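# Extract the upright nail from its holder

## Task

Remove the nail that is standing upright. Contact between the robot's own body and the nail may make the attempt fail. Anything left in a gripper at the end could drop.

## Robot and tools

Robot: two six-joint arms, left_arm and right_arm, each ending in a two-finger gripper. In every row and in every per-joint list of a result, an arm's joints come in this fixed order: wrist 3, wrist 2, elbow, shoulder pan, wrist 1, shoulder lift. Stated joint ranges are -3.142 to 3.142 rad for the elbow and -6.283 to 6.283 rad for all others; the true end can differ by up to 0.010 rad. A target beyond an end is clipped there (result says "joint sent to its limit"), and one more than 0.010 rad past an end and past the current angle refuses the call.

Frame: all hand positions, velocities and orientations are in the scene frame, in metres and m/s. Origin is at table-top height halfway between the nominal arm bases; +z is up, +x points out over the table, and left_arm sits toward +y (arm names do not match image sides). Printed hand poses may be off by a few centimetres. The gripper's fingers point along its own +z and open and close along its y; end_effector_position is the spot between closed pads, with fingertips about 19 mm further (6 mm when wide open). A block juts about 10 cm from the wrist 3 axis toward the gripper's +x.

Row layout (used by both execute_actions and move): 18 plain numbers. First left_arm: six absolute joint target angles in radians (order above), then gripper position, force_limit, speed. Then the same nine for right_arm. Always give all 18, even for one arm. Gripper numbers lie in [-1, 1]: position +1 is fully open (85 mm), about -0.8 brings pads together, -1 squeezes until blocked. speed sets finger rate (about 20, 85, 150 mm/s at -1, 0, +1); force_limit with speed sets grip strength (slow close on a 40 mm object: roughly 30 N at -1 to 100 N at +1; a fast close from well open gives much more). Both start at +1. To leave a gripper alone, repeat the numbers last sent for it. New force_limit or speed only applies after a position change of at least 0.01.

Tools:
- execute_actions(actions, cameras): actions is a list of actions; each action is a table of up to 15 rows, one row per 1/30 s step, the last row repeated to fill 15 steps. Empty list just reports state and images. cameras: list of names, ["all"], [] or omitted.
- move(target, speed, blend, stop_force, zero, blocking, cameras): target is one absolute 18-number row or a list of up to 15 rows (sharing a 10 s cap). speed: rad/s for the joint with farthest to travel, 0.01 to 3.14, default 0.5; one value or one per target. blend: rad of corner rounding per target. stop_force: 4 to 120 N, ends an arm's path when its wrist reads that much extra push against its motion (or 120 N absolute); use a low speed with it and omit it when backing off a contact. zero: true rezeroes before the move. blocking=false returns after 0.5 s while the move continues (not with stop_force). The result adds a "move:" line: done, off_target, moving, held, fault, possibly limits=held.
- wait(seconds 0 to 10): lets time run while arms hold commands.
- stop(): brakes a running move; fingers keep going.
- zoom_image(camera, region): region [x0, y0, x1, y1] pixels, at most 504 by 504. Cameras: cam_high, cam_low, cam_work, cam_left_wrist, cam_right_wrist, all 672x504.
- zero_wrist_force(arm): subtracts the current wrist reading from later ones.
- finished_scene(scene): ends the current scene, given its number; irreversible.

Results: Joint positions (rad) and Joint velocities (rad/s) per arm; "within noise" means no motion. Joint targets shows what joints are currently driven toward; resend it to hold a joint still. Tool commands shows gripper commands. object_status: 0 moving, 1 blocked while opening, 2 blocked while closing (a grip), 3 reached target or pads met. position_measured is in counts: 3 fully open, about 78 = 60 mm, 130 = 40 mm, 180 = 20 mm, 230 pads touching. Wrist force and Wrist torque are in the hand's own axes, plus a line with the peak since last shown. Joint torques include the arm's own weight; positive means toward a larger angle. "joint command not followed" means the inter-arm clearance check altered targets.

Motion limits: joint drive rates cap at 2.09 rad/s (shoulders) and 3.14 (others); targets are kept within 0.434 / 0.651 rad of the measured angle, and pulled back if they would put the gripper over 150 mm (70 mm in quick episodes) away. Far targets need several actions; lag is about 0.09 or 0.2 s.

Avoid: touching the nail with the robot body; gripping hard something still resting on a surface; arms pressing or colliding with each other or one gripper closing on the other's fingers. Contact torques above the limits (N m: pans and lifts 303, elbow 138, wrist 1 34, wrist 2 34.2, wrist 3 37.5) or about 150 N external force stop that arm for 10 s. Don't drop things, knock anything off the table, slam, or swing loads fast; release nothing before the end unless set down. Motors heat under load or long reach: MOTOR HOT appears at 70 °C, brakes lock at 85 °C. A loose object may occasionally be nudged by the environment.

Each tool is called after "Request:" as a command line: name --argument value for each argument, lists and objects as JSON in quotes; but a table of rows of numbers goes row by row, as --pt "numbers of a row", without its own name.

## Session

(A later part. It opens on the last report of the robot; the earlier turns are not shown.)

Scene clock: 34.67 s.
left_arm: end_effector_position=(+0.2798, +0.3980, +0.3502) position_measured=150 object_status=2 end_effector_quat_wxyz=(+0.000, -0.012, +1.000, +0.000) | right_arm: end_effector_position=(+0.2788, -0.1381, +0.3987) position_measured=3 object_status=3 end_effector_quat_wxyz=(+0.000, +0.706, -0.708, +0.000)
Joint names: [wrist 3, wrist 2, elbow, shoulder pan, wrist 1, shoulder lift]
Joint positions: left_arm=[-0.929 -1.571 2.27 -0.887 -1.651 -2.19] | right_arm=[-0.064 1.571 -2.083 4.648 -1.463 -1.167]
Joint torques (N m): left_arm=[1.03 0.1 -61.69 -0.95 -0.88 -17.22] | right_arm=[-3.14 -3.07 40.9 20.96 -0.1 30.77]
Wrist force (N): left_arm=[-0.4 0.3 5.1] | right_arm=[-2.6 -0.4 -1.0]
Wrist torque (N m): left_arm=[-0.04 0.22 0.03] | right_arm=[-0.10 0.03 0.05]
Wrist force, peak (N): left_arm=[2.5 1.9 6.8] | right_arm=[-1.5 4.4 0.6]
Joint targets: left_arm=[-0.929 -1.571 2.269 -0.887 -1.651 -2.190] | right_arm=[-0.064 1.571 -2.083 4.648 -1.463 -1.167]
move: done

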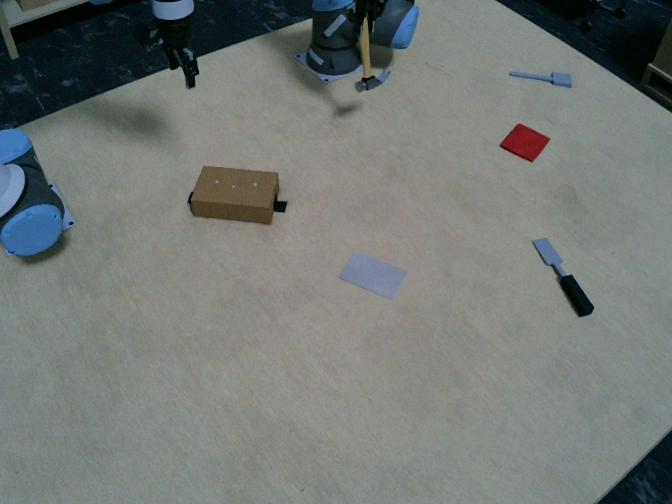

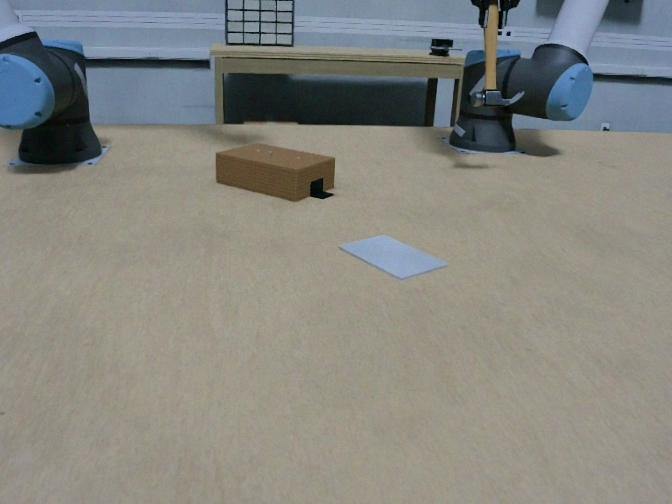

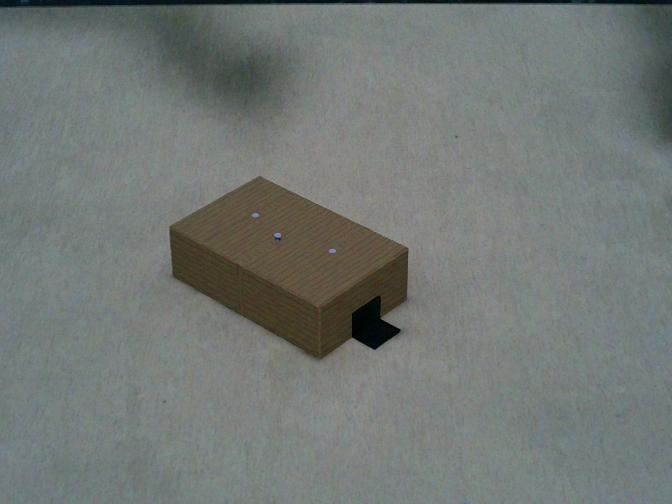

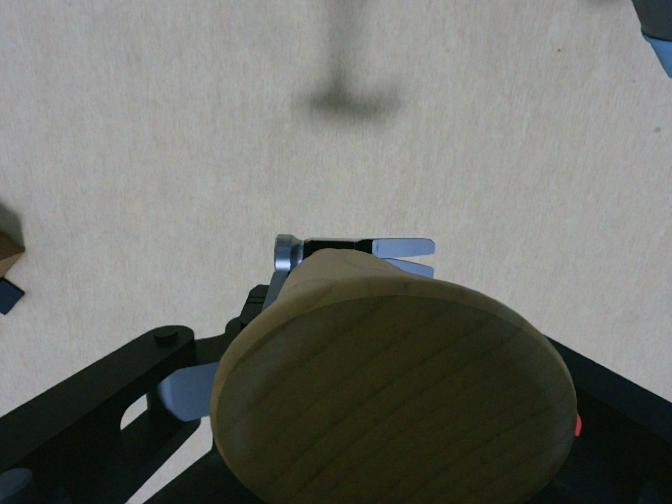

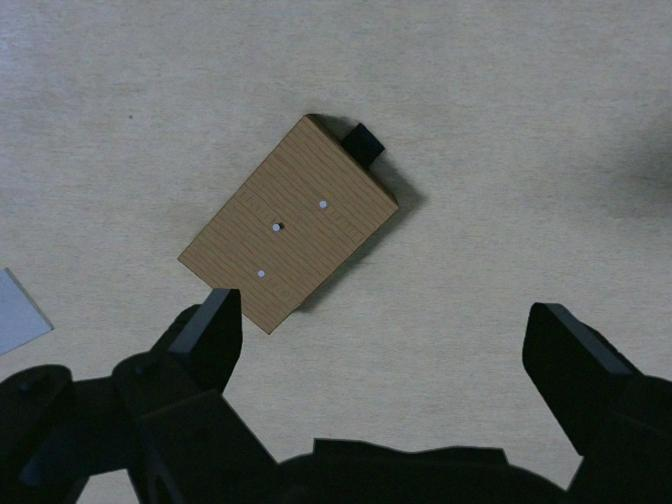

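Request:
move --target '[-0.9293,-1.5708,2.2695,-0.8873,-1.6506,-2.1897,-0.96,1,-1,-0.064,1.5708,-2.0826,3.6,-1.4631,-1.1667,1,1,1]' --speed 0.8 --cameras '["cam_left_wrist"]'

Request:
move --target '[-1.5708,-1.868,1.6947,-0.9944,-1.7831,-1.4824,-0.96,1,-1,-0.064,1.5708,-2.0826,3.6,-1.4631,-1.1667,1,1,1]' --speed 0.4 --cameras '["all"]'

Scene clock: 40.37 s.
left_arm: end_effector_position=(+0.2798, +0.3980, +0.3503) position_measured=150 object_status=2 end_effector_quat_wxyz=(+0.000, -0.012, +1.000, +0.000) | right_arm: end_effector_position=(+0.5535, -0.5319, +0.3987) position_measured=3 object_status=3 end_effector_quat_wxyz=(+0.000, -0.257, +0.966, +0.000)
Joint names: [wrist 3, wrist 2, elbow, shoulder pan, wrist 1, shoulder lift]
Joint positions: left_arm=[-0.929 -1.571 2.269 -0.887 -1.651 -2.19] | right_arm=[-0.064 1.571 -2.083 3.6 -1.463 -1.167]
Joint torques (N m): left_arm=[0.48 0.25 -47.82 -11.41 -2.41 -15.67] | right_arm=[-2.88 -1.19 51.38 -16.33 1.72 20.47]
Wrist force (N): left_arm=[-0.2 0.3 5.2] | right_arm=[-2.3 0.0 -1.3]
Wrist torque (N m): left_arm=[-0.04 0.19 0.02] | right_arm=[-0.01 -0.01 0.03]
Wrist force, peak (N): left_arm=[-0.6 0.5 5.5] | right_arm=[-4.2 2.5 -1.2]
Joint targets: left_arm=[-0.929 -1.571 2.269 -0.887 -1.651 -2.190] | right_arm=[-0.064 1.571 -2.083 3.600 -1.463 -1.167]
move: done
Images, in order (width x height): cam_left_wrist 672x504.

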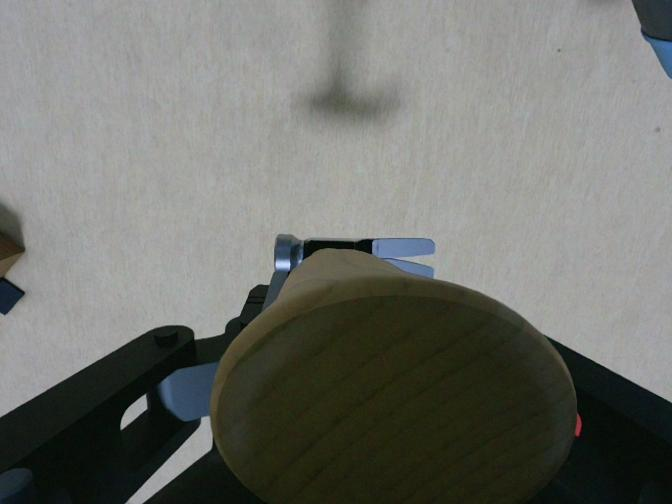

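Scene clock: 42.67 s.
left_arm: end_effector_position=(+0.4021, -0.0197, +0.3991) position_measured=150 object_status=2 end_effector_quat_wxyz=(-0.142, -0.273, +0.951, -0.041) | right_arm: end_effector_position=(+0.5535, -0.5320, +0.3987) position_measured=3 object_status=3 end_effector_quat_wxyz=(+0.000, -0.257, +0.966, +0.000)
Joint names: [wrist 3, wrist 2, elbow, shoulder pan, wrist 1, shoulder lift]
Joint positions: left_arm=[-1.571 -1.868 1.695 -0.994 -1.783 -1.483] | right_arm=[-0.064 1.571 -2.083 3.6 -1.463 -1.167]
Joint torques (N m): left_arm=[-2.33 -4.14 -59.73 -12.37 -9.79 -40.21] | right_arm=[-2.64 2.11 51.93 -15.91 2.66 5.09]
Wrist force (N): left_arm=[-1.9 -0.5 5.3] | right_arm=[-2.5 -0.1 -1.3]
Wrist torque (N m): left_arm=[-0.09 -0.05 -0.02] | right_arm=[-0.02 0.01 0.02]
Wrist force, peak (N): left_arm=[1.8 3.5 6.8] | right_arm=[-2.8 -0.1 -1.6]
Joint targets: left_arm=[-1.571 -1.868 1.695 -0.994 -1.783 -1.482] | right_arm=[-0.064 1.571 -2.083 3.600 -1.463 -1.167]
move: done

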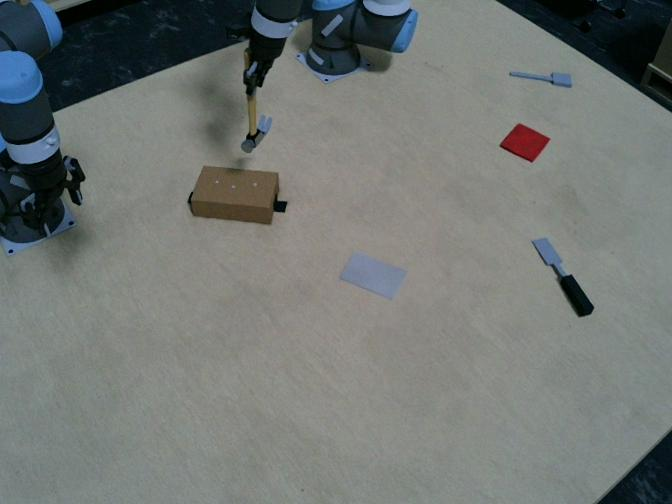

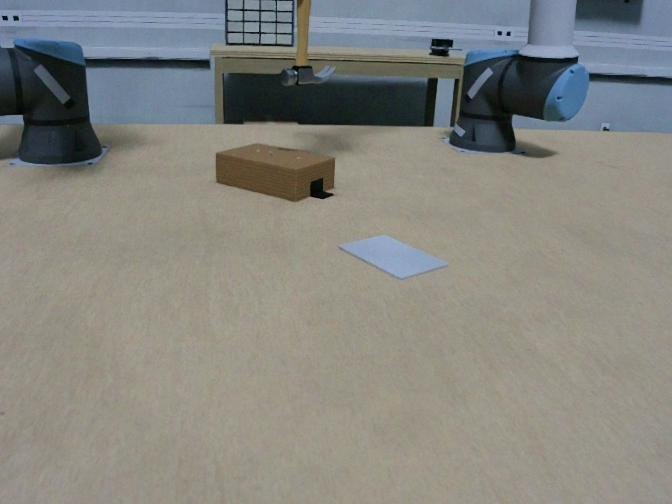

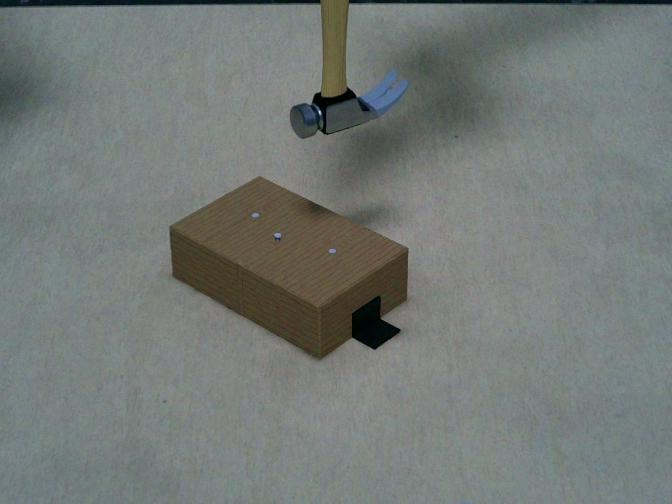

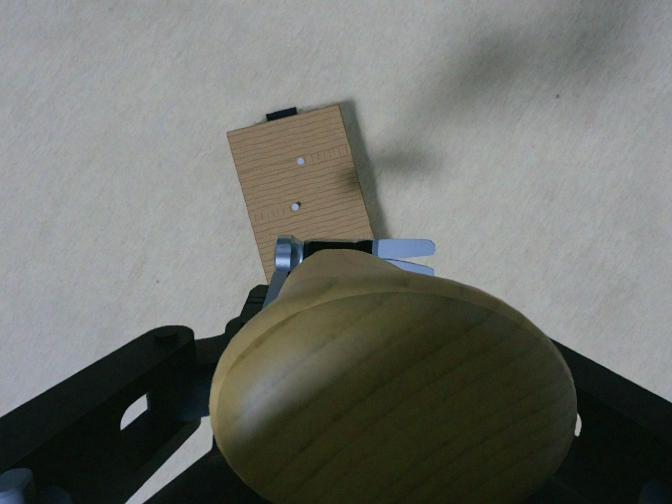

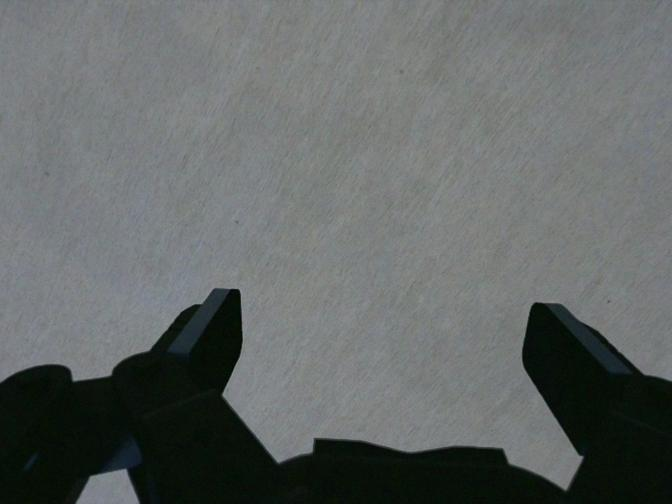

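Request:
zoom_image --camera "cam_left_wrist" --region '[220, 90, 460, 300]'

Request:
zoom_image --camera "cam_work" --region '[240, 60, 440, 260]'

Request:
zoom_image --camera "cam_low" --region '[250, 30, 370, 120]'

Scaled by 2.100 from the camera's 672x504 image, which has a finer 960x720 frame.

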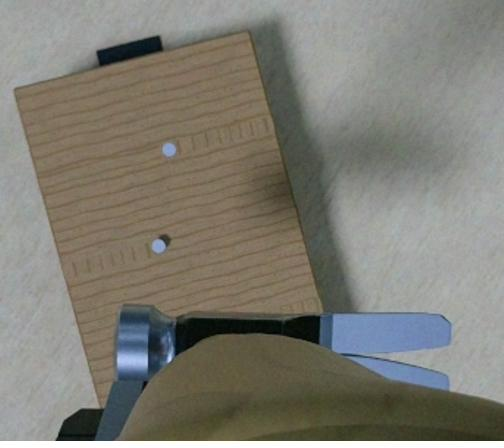

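Scaled by 2.520 from the camera's 672x504 image, which has a finer 960x720 frame.

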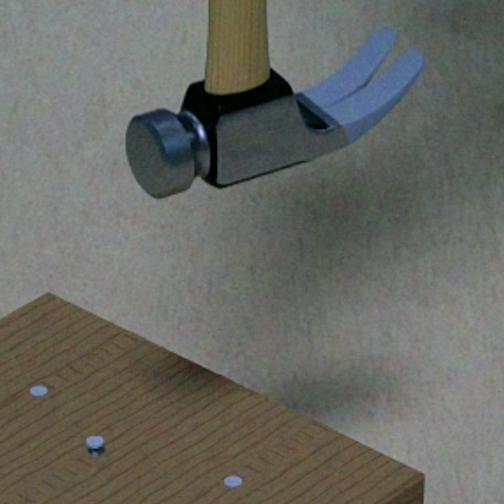

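Scaled by 4.200 from the camera's 672x504 image, which has a finer 960x720 frame.

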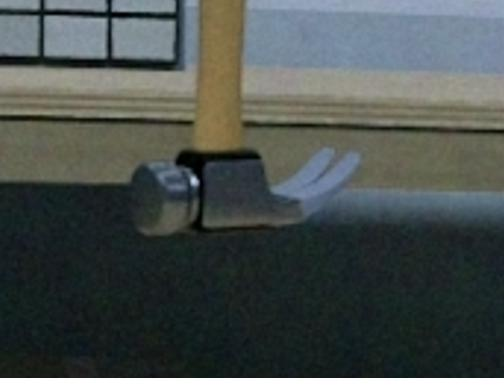

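Request:
move --target '[-1.5708,-1.868,2.2036,-1.0492,-2.9706,-1.5020,-0.96,1,-1,-0.064,1.5708,-2.0826,3.6,-1.4631,-1.1667,1,1,1]' --speed 0.4 --cameras '["all"]'

Request:
zoom_image --camera "cam_work" --region '[160, 100, 420, 300]'

Request:
zoom_image --camera "cam_low" --region '[200, 80, 360, 210]'

Request:
zoom_image --camera "cam_left_wrist" --region '[220, 90, 460, 300]'

Scene clock: 48.73 s.
left_arm: end_effector_position=(+0.3760, -0.0552, +0.2921) position_measured=150 object_status=2 end_effector_quat_wxyz=(-0.050, -0.183, +0.913, -0.362) | right_arm: end_effector_position=(+0.5535, -0.5320, +0.3987) position_measured=3 object_status=3 end_effector_quat_wxyz=(+0.000, -0.257, +0.966, +0.000)
Joint names: [wrist 3, wrist 2, elbow, shoulder pan, wrist 1, shoulder lift]
Joint positions: left_arm=[-1.571 -1.868 2.204 -1.049 -2.971 -1.502] | right_arm=[-0.064 1.571 -2.083 3.6 -1.463 -1.167]
Joint torques (N m): left_arm=[-1.94 -2.83 -36.78 -10.19 -12.36 -58.78] | right_arm=[-2.45 3.61 50.87 -12.39 4.86 6.92]
Wrist force (N): left_arm=[-1.2 2.9 3.5] | right_arm=[-2.3 0.1 -1.0]
Wrist torque (N m): left_arm=[-0.67 -0.20 -0.19] | right_arm=[0.02 -0.02 0.02]
Wrist force, peak (N): left_arm=[-1.3 1.4 5.4] | right_arm=[-2.9 -0.6 -1.3]
Joint targets: left_arm=[-1.571 -1.868 2.204 -1.049 -2.971 -1.502] | right_arm=[-0.064 1.571 -2.083 3.600 -1.463 -1.167]
move: done

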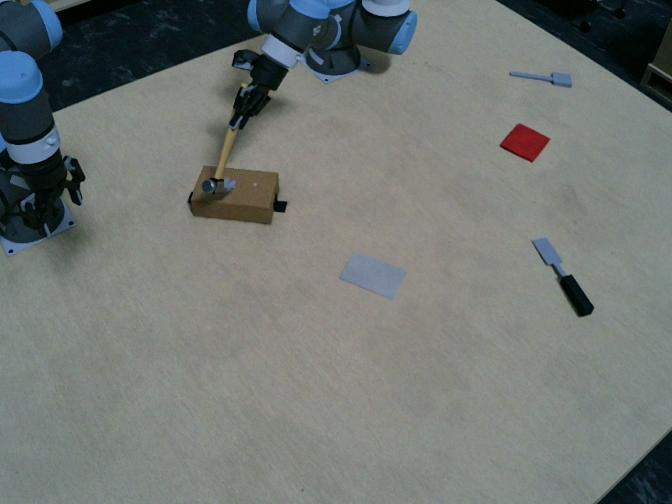

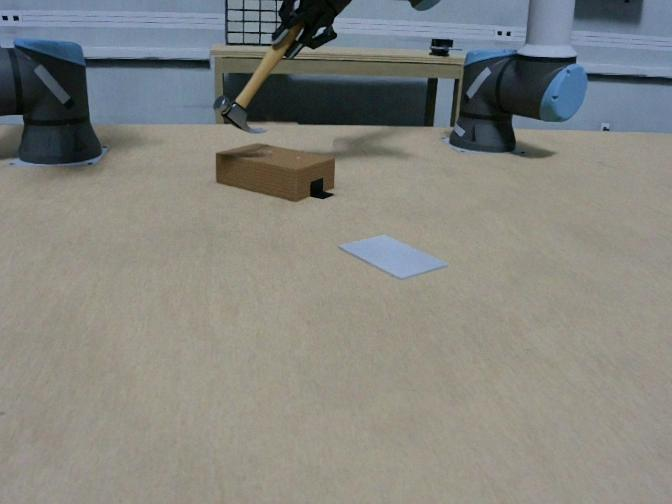

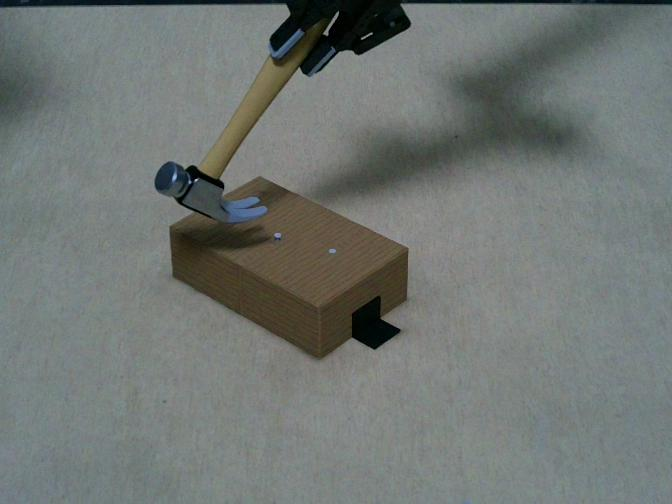

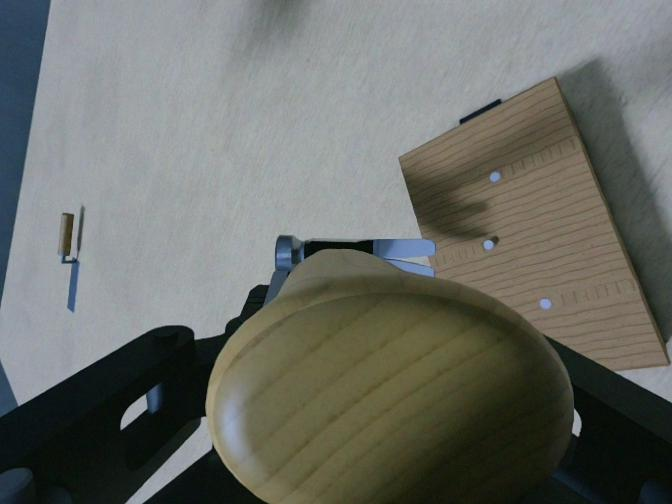

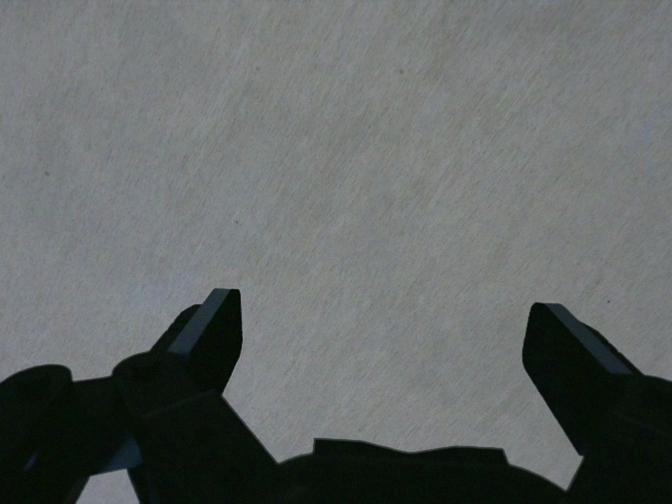

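Scaled by 1.938 from the camera's 672x504 image, which has a finer 960x720 frame.

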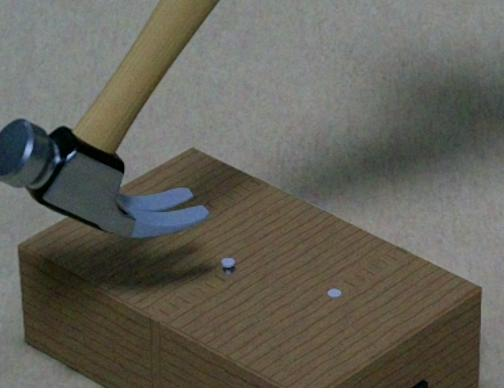

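Scaled by 3.150 from the camera's 672x504 image, which has a finer 960x720 frame.

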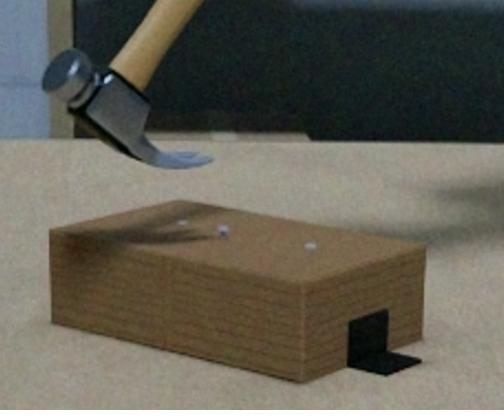

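Scaled by 2.100 from the camera's 672x504 image, which has a finer 960x720 frame.

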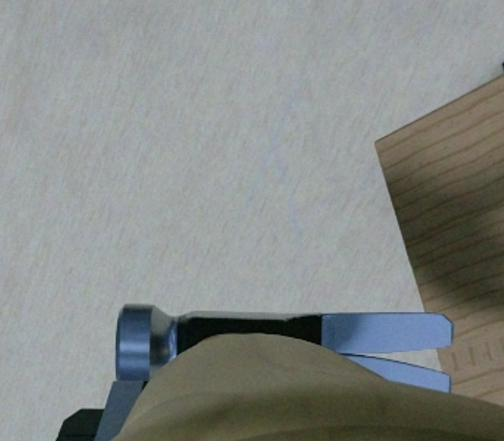

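Request:
move --target '[-1.5708,-1.868,2.2201,-1.0609,-3.0142,-1.4749,-0.96,1,-1,-0.064,1.5708,-2.0826,3.6,-1.4631,-1.1667,1,1,1]' --speed 0.2 --cameras '["cam_left_wrist","cam_work"]'

Request:
zoom_image --camera "cam_work" --region '[160, 160, 340, 300]'

Request:
zoom_image --camera "cam_left_wrist" --region '[380, 190, 540, 310]'

Scene clock: 53.83 s.
left_arm: end_effector_position=(+0.3689, -0.0604, +0.2722) position_measured=150 object_status=2 end_effector_quat_wxyz=(-0.052, -0.177, +0.914, -0.362) | right_arm: end_effector_position=(+0.5535, -0.5320, +0.3987) position_measured=3 object_status=3 end_effector_quat_wxyz=(+0.000, -0.257, +0.966, +0.000)
Joint names: [wrist 3, wrist 2, elbow, shoulder pan, wrist 1, shoulder lift]
Joint positions: left_arm=[-1.571 -1.868 2.22 -1.061 -3.014 -1.475] | right_arm=[-0.064 1.571 -2.083 3.6 -1.463 -1.167]
Joint torques (N m): left_arm=[-1.82 -1.34 -34.85 -11.55 -12.75 -31.82] | right_arm=[-2.4 3.5 49.68 -11.2 6.15 7.49]
Wrist force (N): left_arm=[-1.1 3.0 3.0] | right_arm=[-2.4 0.0 -1.4]
Wrist torque (N m): left_arm=[-0.68 -0.19 -0.22] | right_arm=[0.00 0.00 0.03]
Wrist force, peak (N): left_arm=[-1.2 3.7 3.9] | right_arm=[-3.0 0.0 -1.2]
Joint targets: left_arm=[-1.571 -1.868 2.220 -1.061 -3.014 -1.475] | right_arm=[-0.064 1.571 -2.083 3.600 -1.463 -1.167]
move: done
Images, in order (width x height): cam_work 672x504, cam_left_wrist 672x504.

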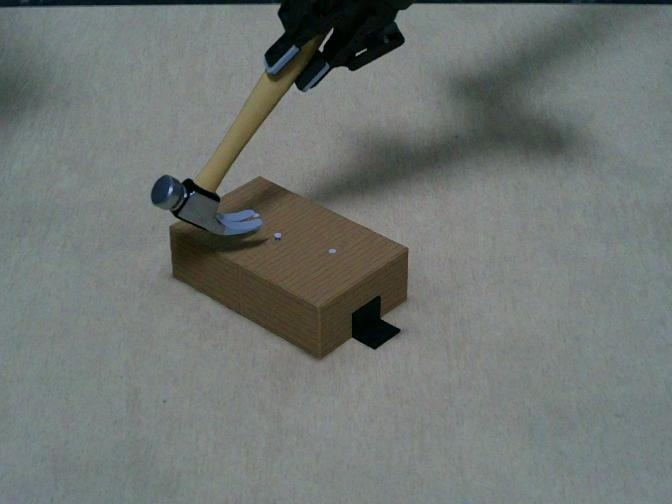

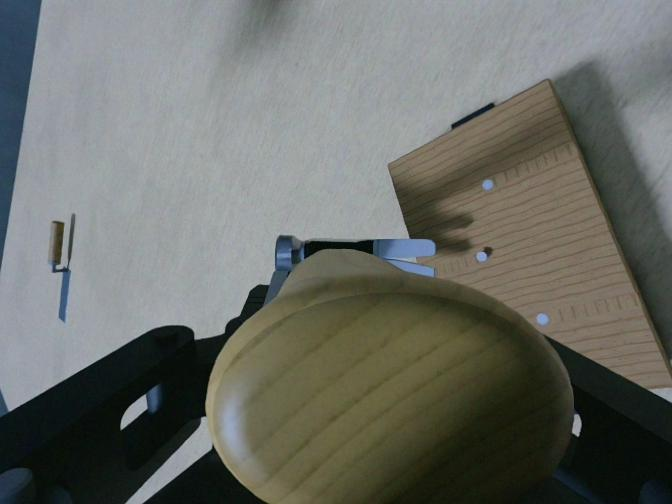

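Scaled by 2.800 from the camera's 672x504 image, which has a finer 960x720 frame.

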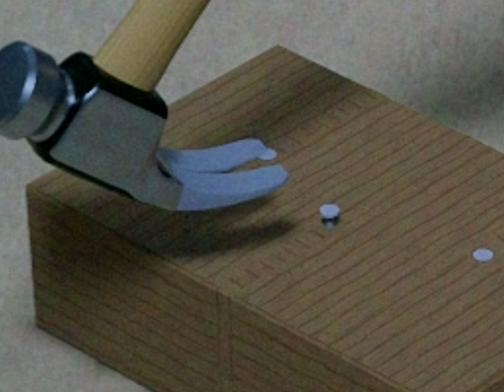

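Scaled by 3.150 from the camera's 672x504 image, which has a finer 960x720 frame.

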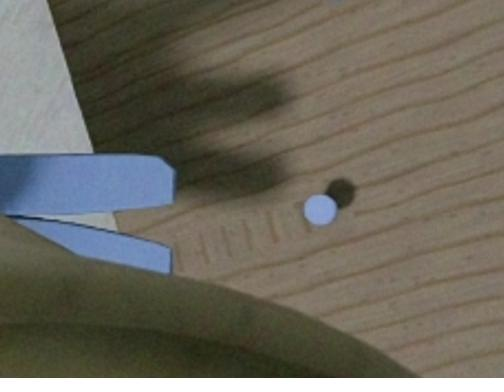

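Request:
move --target '[-1.5708,-1.868,2.2496,-1.0664,-3.1026,-1.4160,-0.96,1,-1,-0.064,1.5708,-2.0826,3.6,-1.4631,-1.1667,1,1,1]' --speed 0.03 --stop_force 6 --cameras '["cam_left_wrist","cam_work","cam_low"]'

Request:
zoom_image --camera "cam_work" --region '[160, 160, 340, 300]'

Request:
zoom_image --camera "cam_left_wrist" --region '[380, 190, 540, 310]'

Request:
zoom_image --camera "cam_low" --region '[200, 100, 340, 210]'

Scene clock: 58.30 s.
left_arm: end_effector_position=(+0.3660, -0.0626, +0.2373) position_measured=150 object_status=2 end_effector_quat_wxyz=(-0.053, -0.175, +0.914, -0.362) | right_arm: end_effector_position=(+0.5535, -0.5320, +0.3987) position_measured=3 object_status=3 end_effector_quat_wxyz=(+0.000, -0.257, +0.966, +0.000)
Joint names: [wrist 3, wrist 2, elbow, shoulder pan, wrist 1, shoulder lift]
Joint positions: left_arm=[-1.571 -1.868 2.246 -1.066 -3.091 -1.424] | right_arm=[-0.064 1.571 -2.083 3.6 -1.463 -1.167]
Joint torques (N m): left_arm=[-1.58 -0.93 -44.49 9.9 -2.7 -63.69] | right_arm=[-2.14 3.19 48.53 -8.21 7.62 8.43]
Wrist force (N): left_arm=[-0.5 1.2 2.4] | right_arm=[-2.2 -0.1 -1.0]
Wrist torque (N m): left_arm=[-0.39 -0.21 -0.20] | right_arm=[-0.03 -0.03 0.02]
Wrist force, peak (N): left_arm=[4.9 -2.7 -12.8] | right_arm=[-2.9 -0.3 -1.2]
Joint targets: left_arm=[-1.571 -1.868 2.246 -1.066 -3.091 -1.424] | right_arm=[-0.064 1.571 -2.083 3.600 -1.463 -1.167]
move: contact (left_arm); left_arm: the wrist 1 is farthest, 0.012 rad from its target
Images, in order (width x height): cam_low 672x504, cam_work 672x504, cam_left_wrist 672x504.

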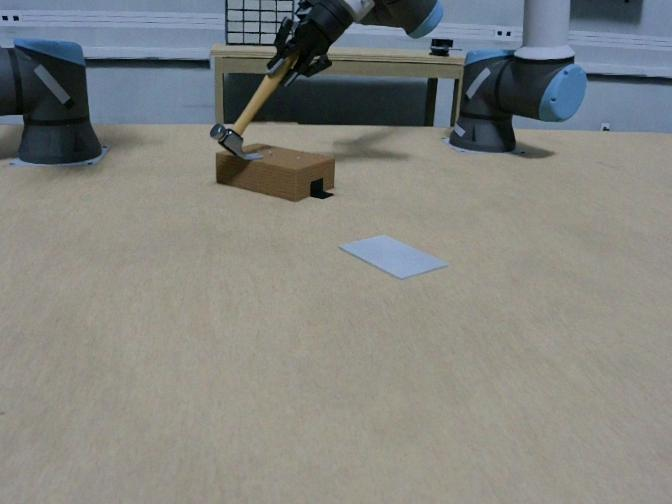

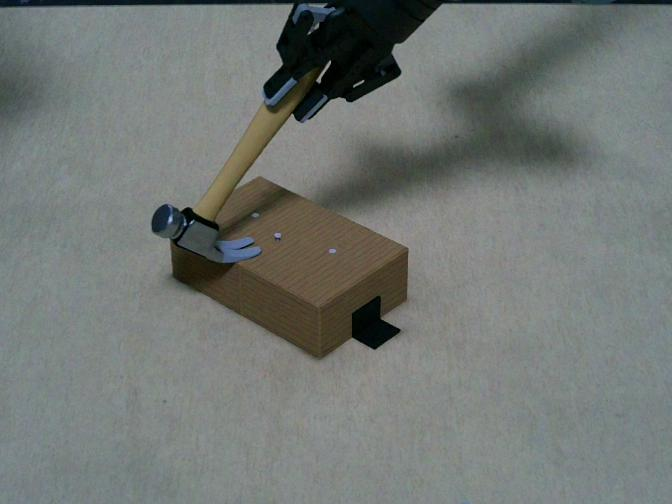

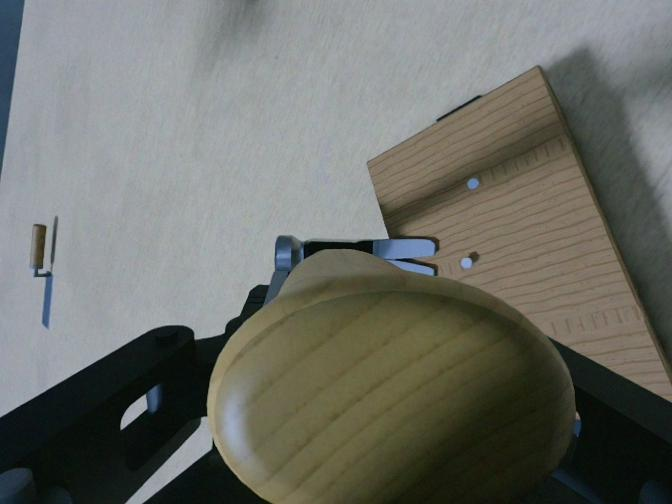

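Scaled by 2.800 from the camera's 672x504 image, which has a finer 960x720 frame.

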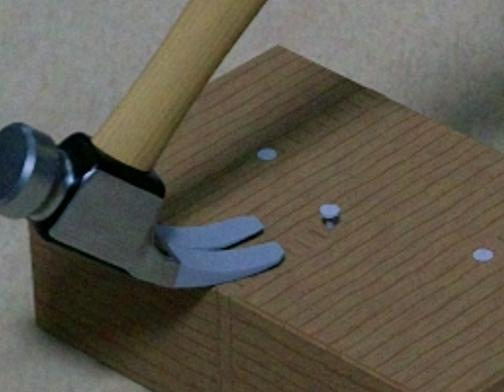

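Scaled by 3.150 from the camera's 672x504 image, which has a finer 960x720 frame.

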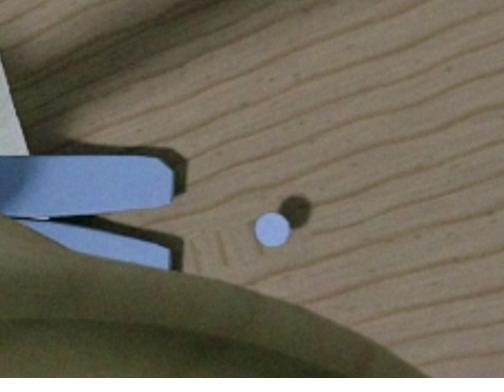

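Scaled by 3.600 from the camera's 672x504 image, which has a finer 960x720 frame.

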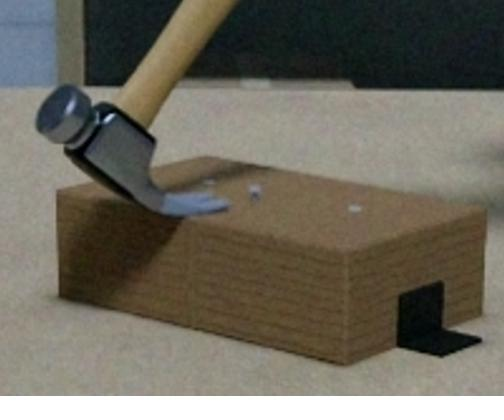

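Request:
move --target '[-1.5708,-1.868,2.1989,-1.0674,-2.9323,-1.4483,-0.96,1,-1,-0.064,1.5708,-2.0826,3.6,-1.4631,-1.1667,1,1,1]' --speed 0.1 --cameras '["cam_left_wrist","cam_work","cam_low"]'

Request:
zoom_image --camera "cam_work" --region '[160, 160, 340, 300]'

Request:
zoom_image --camera "cam_left_wrist" --region '[380, 190, 540, 310]'

Request:
zoom_image --camera "cam_low" --region '[200, 110, 320, 205]'

Scene clock: 62.30 s.
left_arm: end_effector_position=(+0.3656, -0.0647, +0.2453) position_measured=150 object_status=2 end_effector_quat_wxyz=(-0.065, -0.184, +0.926, -0.323) | right_arm: end_effector_position=(+0.5535, -0.5320, +0.3987) position_measured=3 object_status=3 end_effector_quat_wxyz=(+0.000, -0.257, +0.966, +0.000)
Joint names: [wrist 3, wrist 2, elbow, shoulder pan, wrist 1, shoulder lift]
Joint positions: left_arm=[-1.571 -1.868 2.199 -1.067 -2.932 -1.448] | right_arm=[-0.064 1.571 -2.083 3.6 -1.463 -1.167]
Joint torques (N m): left_arm=[-1.65 -0.8 -50 -11.09 -2.16 -64.91] | right_arm=[-1.98 2.78 47.77 -6.48 9.12 9.4]
Wrist force (N): left_arm=[-1.0 2.6 3.8] | right_arm=[-2.5 -0.1 -0.9]
Wrist torque (N m): left_arm=[-0.60 -0.18 -0.17] | right_arm=[-0.02 0.00 0.02]
Wrist force, peak (N): left_arm=[-1.5 3.3 3.5] | right_arm=[-2.9 0.0 -1.3]
Joint targets: left_arm=[-1.571 -1.868 2.199 -1.067 -2.932 -1.448] | right_arm=[-0.064 1.571 -2.083 3.600 -1.463 -1.167]
move: done
Images, in order (width x height): cam_low 672x504, cam_work 672x504, cam_left_wrist 672x504.

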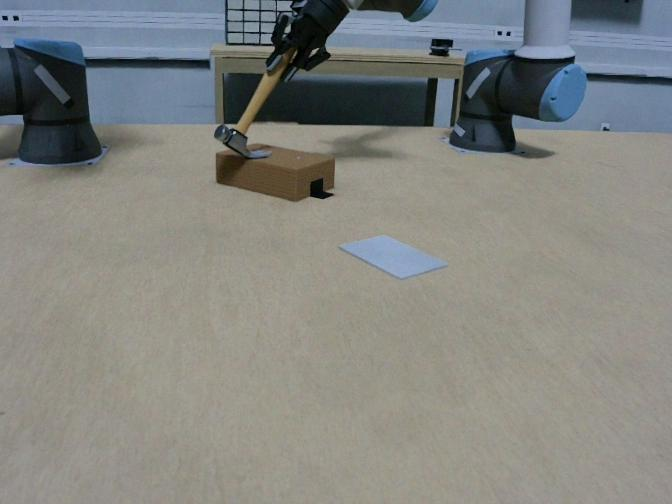

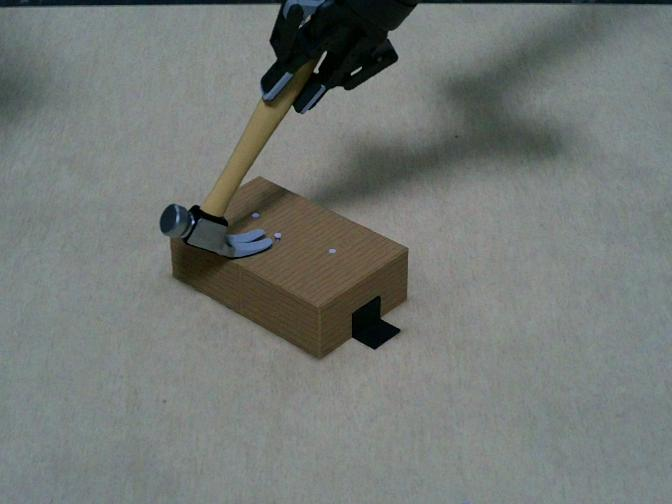

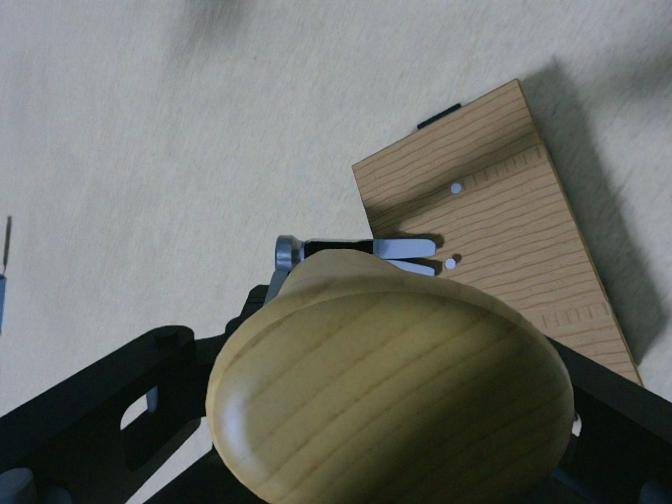

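Scaled by 2.800 from the camera's 672x504 image, which has a finer 960x720 frame.

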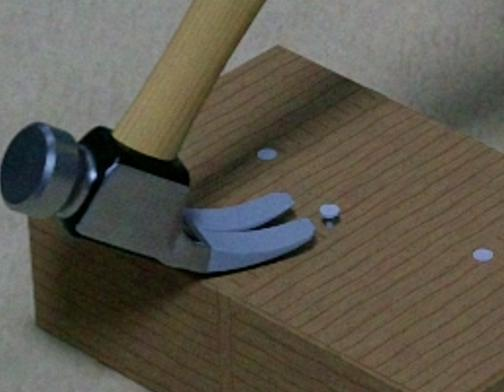

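Scaled by 3.150 from the camera's 672x504 image, which has a finer 960x720 frame.

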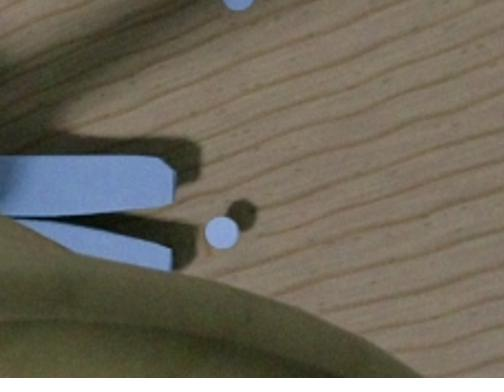

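Scaled by 4.200 from the camera's 672x504 image, which has a finer 960x720 frame.

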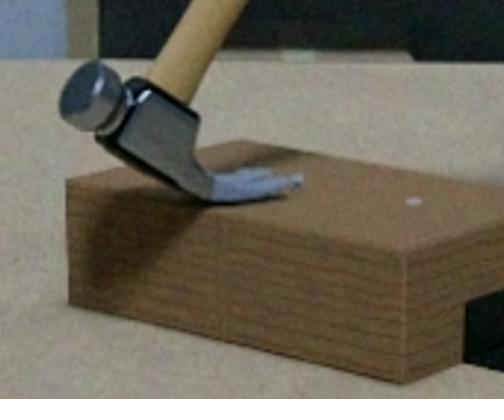

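Request:
move --target '[-1.5708,-1.868,2.3222,-1.067,-3.2380,-1.4404,-0.96,1,-1,-0.064,1.5708,-2.0826,3.6,-1.4631,-1.1667,1,1,1]' --speed 0.15

Request:
move --target '[-1.5708,-1.868,2.3316,-1.067,-3.2735,-1.4143,-0.96,1,-1,-0.064,1.5708,-2.0826,3.6,-1.4631,-1.1667,1,1,1]' --speed 0.02 --stop_force 5 --cameras '["cam_left_wrist","cam_work","cam_low"]'

Request:
zoom_image --camera "cam_work" --region '[160, 160, 340, 300]'

Request:
zoom_image --camera "cam_left_wrist" --region '[380, 190, 540, 310]'

Request:
zoom_image --camera "cam_low" --region '[200, 110, 320, 205]'

Scene clock: 66.57 s.
left_arm: end_effector_position=(+0.3533, -0.0407, +0.2398) position_measured=150 object_status=2 end_effector_quat_wxyz=(-0.042, -0.165, +0.900, -0.400) | right_arm: end_effector_position=(+0.5535, -0.5320, +0.3987) position_measured=3 object_status=3 end_effector_quat_wxyz=(+0.000, -0.257, +0.966, +0.000)
Joint names: [wrist 3, wrist 2, elbow, shoulder pan, wrist 1, shoulder lift]
Joint positions: left_arm=[-1.571 -1.868 2.322 -1.067 -3.238 -1.44] | right_arm=[-0.064 1.571 -2.083 3.6 -1.463 -1.167]
Joint torques (N m): left_arm=[-1.54 0.13 -31.09 13.9 -12.73 -31.76] | right_arm=[-1.74 2.68 46.37 -3.4 9.03 11.27]
Wrist force (N): left_arm=[-0.5 3.4 2.8] | right_arm=[-2.5 0.0 -1.3]
Wrist torque (N m): left_arm=[-0.70 -0.23 -0.23] | right_arm=[-0.01 0.02 0.03]
Wrist force, peak (N): left_arm=[-1.2 3.5 3.6] | right_arm=[-2.8 -0.6 -1.5]
Joint targets: left_arm=[-1.571 -1.868 2.322 -1.067 -3.238 -1.440] | right_arm=[-0.064 1.571 -2.083 3.600 -1.463 -1.167]
move: done

Scene clock: 68.80 s.
left_arm: end_effector_position=(+0.3533, -0.0407, +0.2317) position_measured=150 object_status=2 end_effector_quat_wxyz=(-0.042, -0.165, +0.900, -0.400) | right_arm: end_effector_position=(+0.5535, -0.5320, +0.3987) position_measured=3 object_status=3 end_effector_quat_wxyz=(+0.000, -0.257, +0.966, +0.000)
Joint names: [wrist 3, wrist 2, elbow, shoulder pan, wrist 1, shoulder lift]
Joint positions: left_arm=[-1.571 -1.868 2.327 -1.067 -3.257 -1.426] | right_arm=[-0.064 1.571 -2.083 3.6 -1.463 -1.167]
Joint torques (N m): left_arm=[-1.79 0.06 -43.01 13.07 -3.09 -60.81] | right_arm=[-1.7 2.66 46.81 -1.72 8.88 10.05]
Wrist force (N): left_arm=[0.0 1.7 2.2] | right_arm=[-2.7 -0.2 -1.4]
Wrist torque (N m): left_arm=[-0.49 -0.28 -0.17] | right_arm=[-0.05 0.04 0.03]
Wrist force, peak (N): left_arm=[2.3 -1.0 -5.6] | right_arm=[-2.7 0.2 -1.6]
Joint targets: left_arm=[-1.571 -1.868 2.327 -1.067 -3.257 -1.426] | right_arm=[-0.064 1.571 -2.083 3.600 -1.463 -1.167]
move: contact (left_arm); left_arm: the wrist 1 is farthest, 0.016 rad from its target
Images, in order (width x height): cam_low 672x504, cam_work 672x504, cam_left_wrist 672x504.

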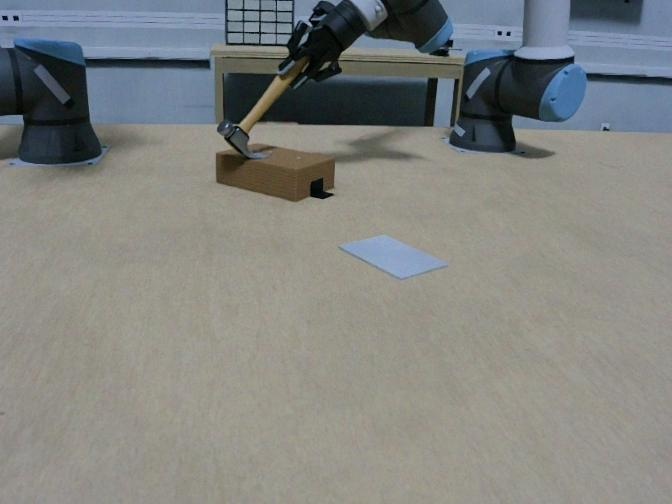

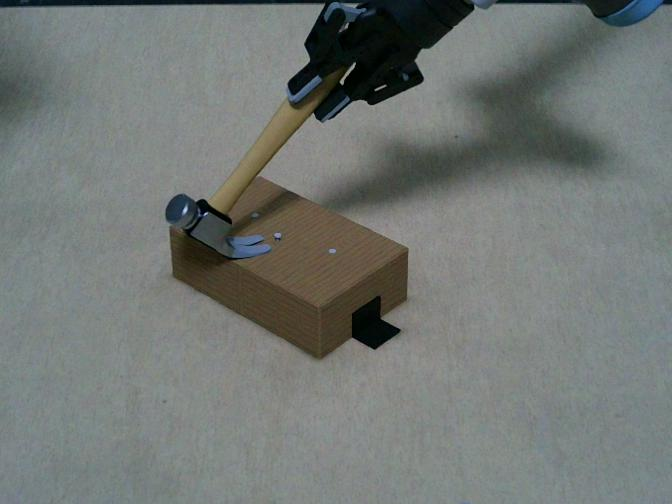

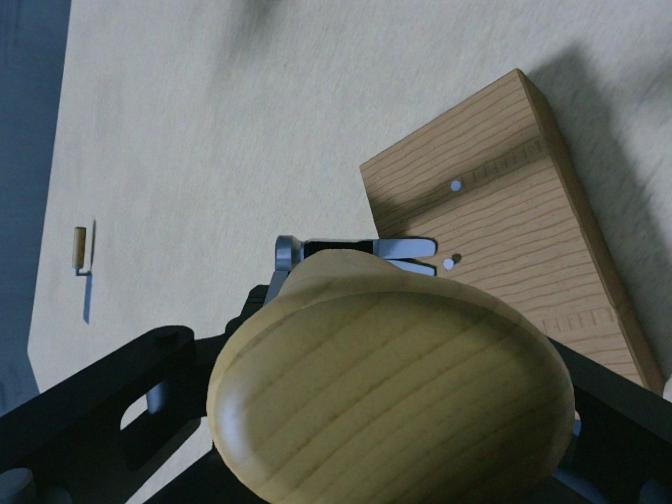

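Scaled by 2.800 from the camera's 672x504 image, which has a finer 960x720 frame.

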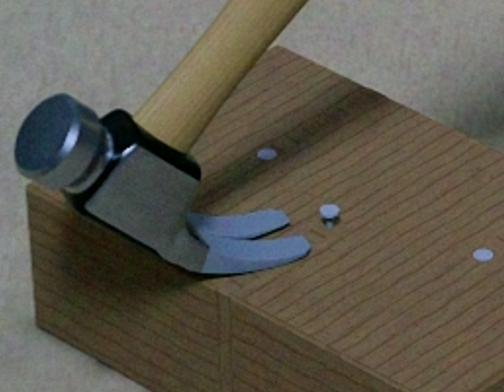

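Scaled by 3.150 from the camera's 672x504 image, which has a finer 960x720 frame.

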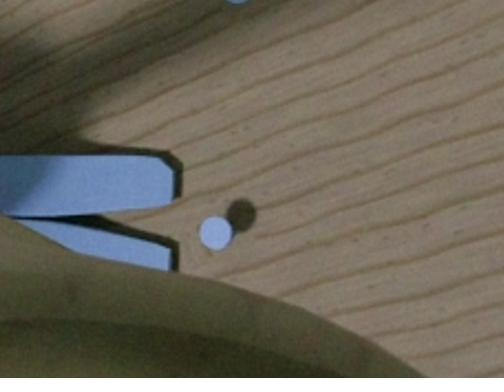

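Scaled by 4.200 from the camera's 672x504 image, which has a finer 960x720 frame.

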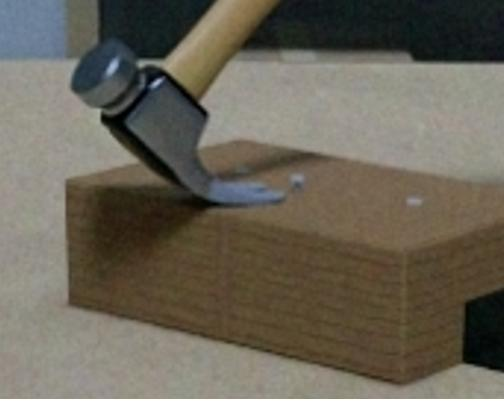

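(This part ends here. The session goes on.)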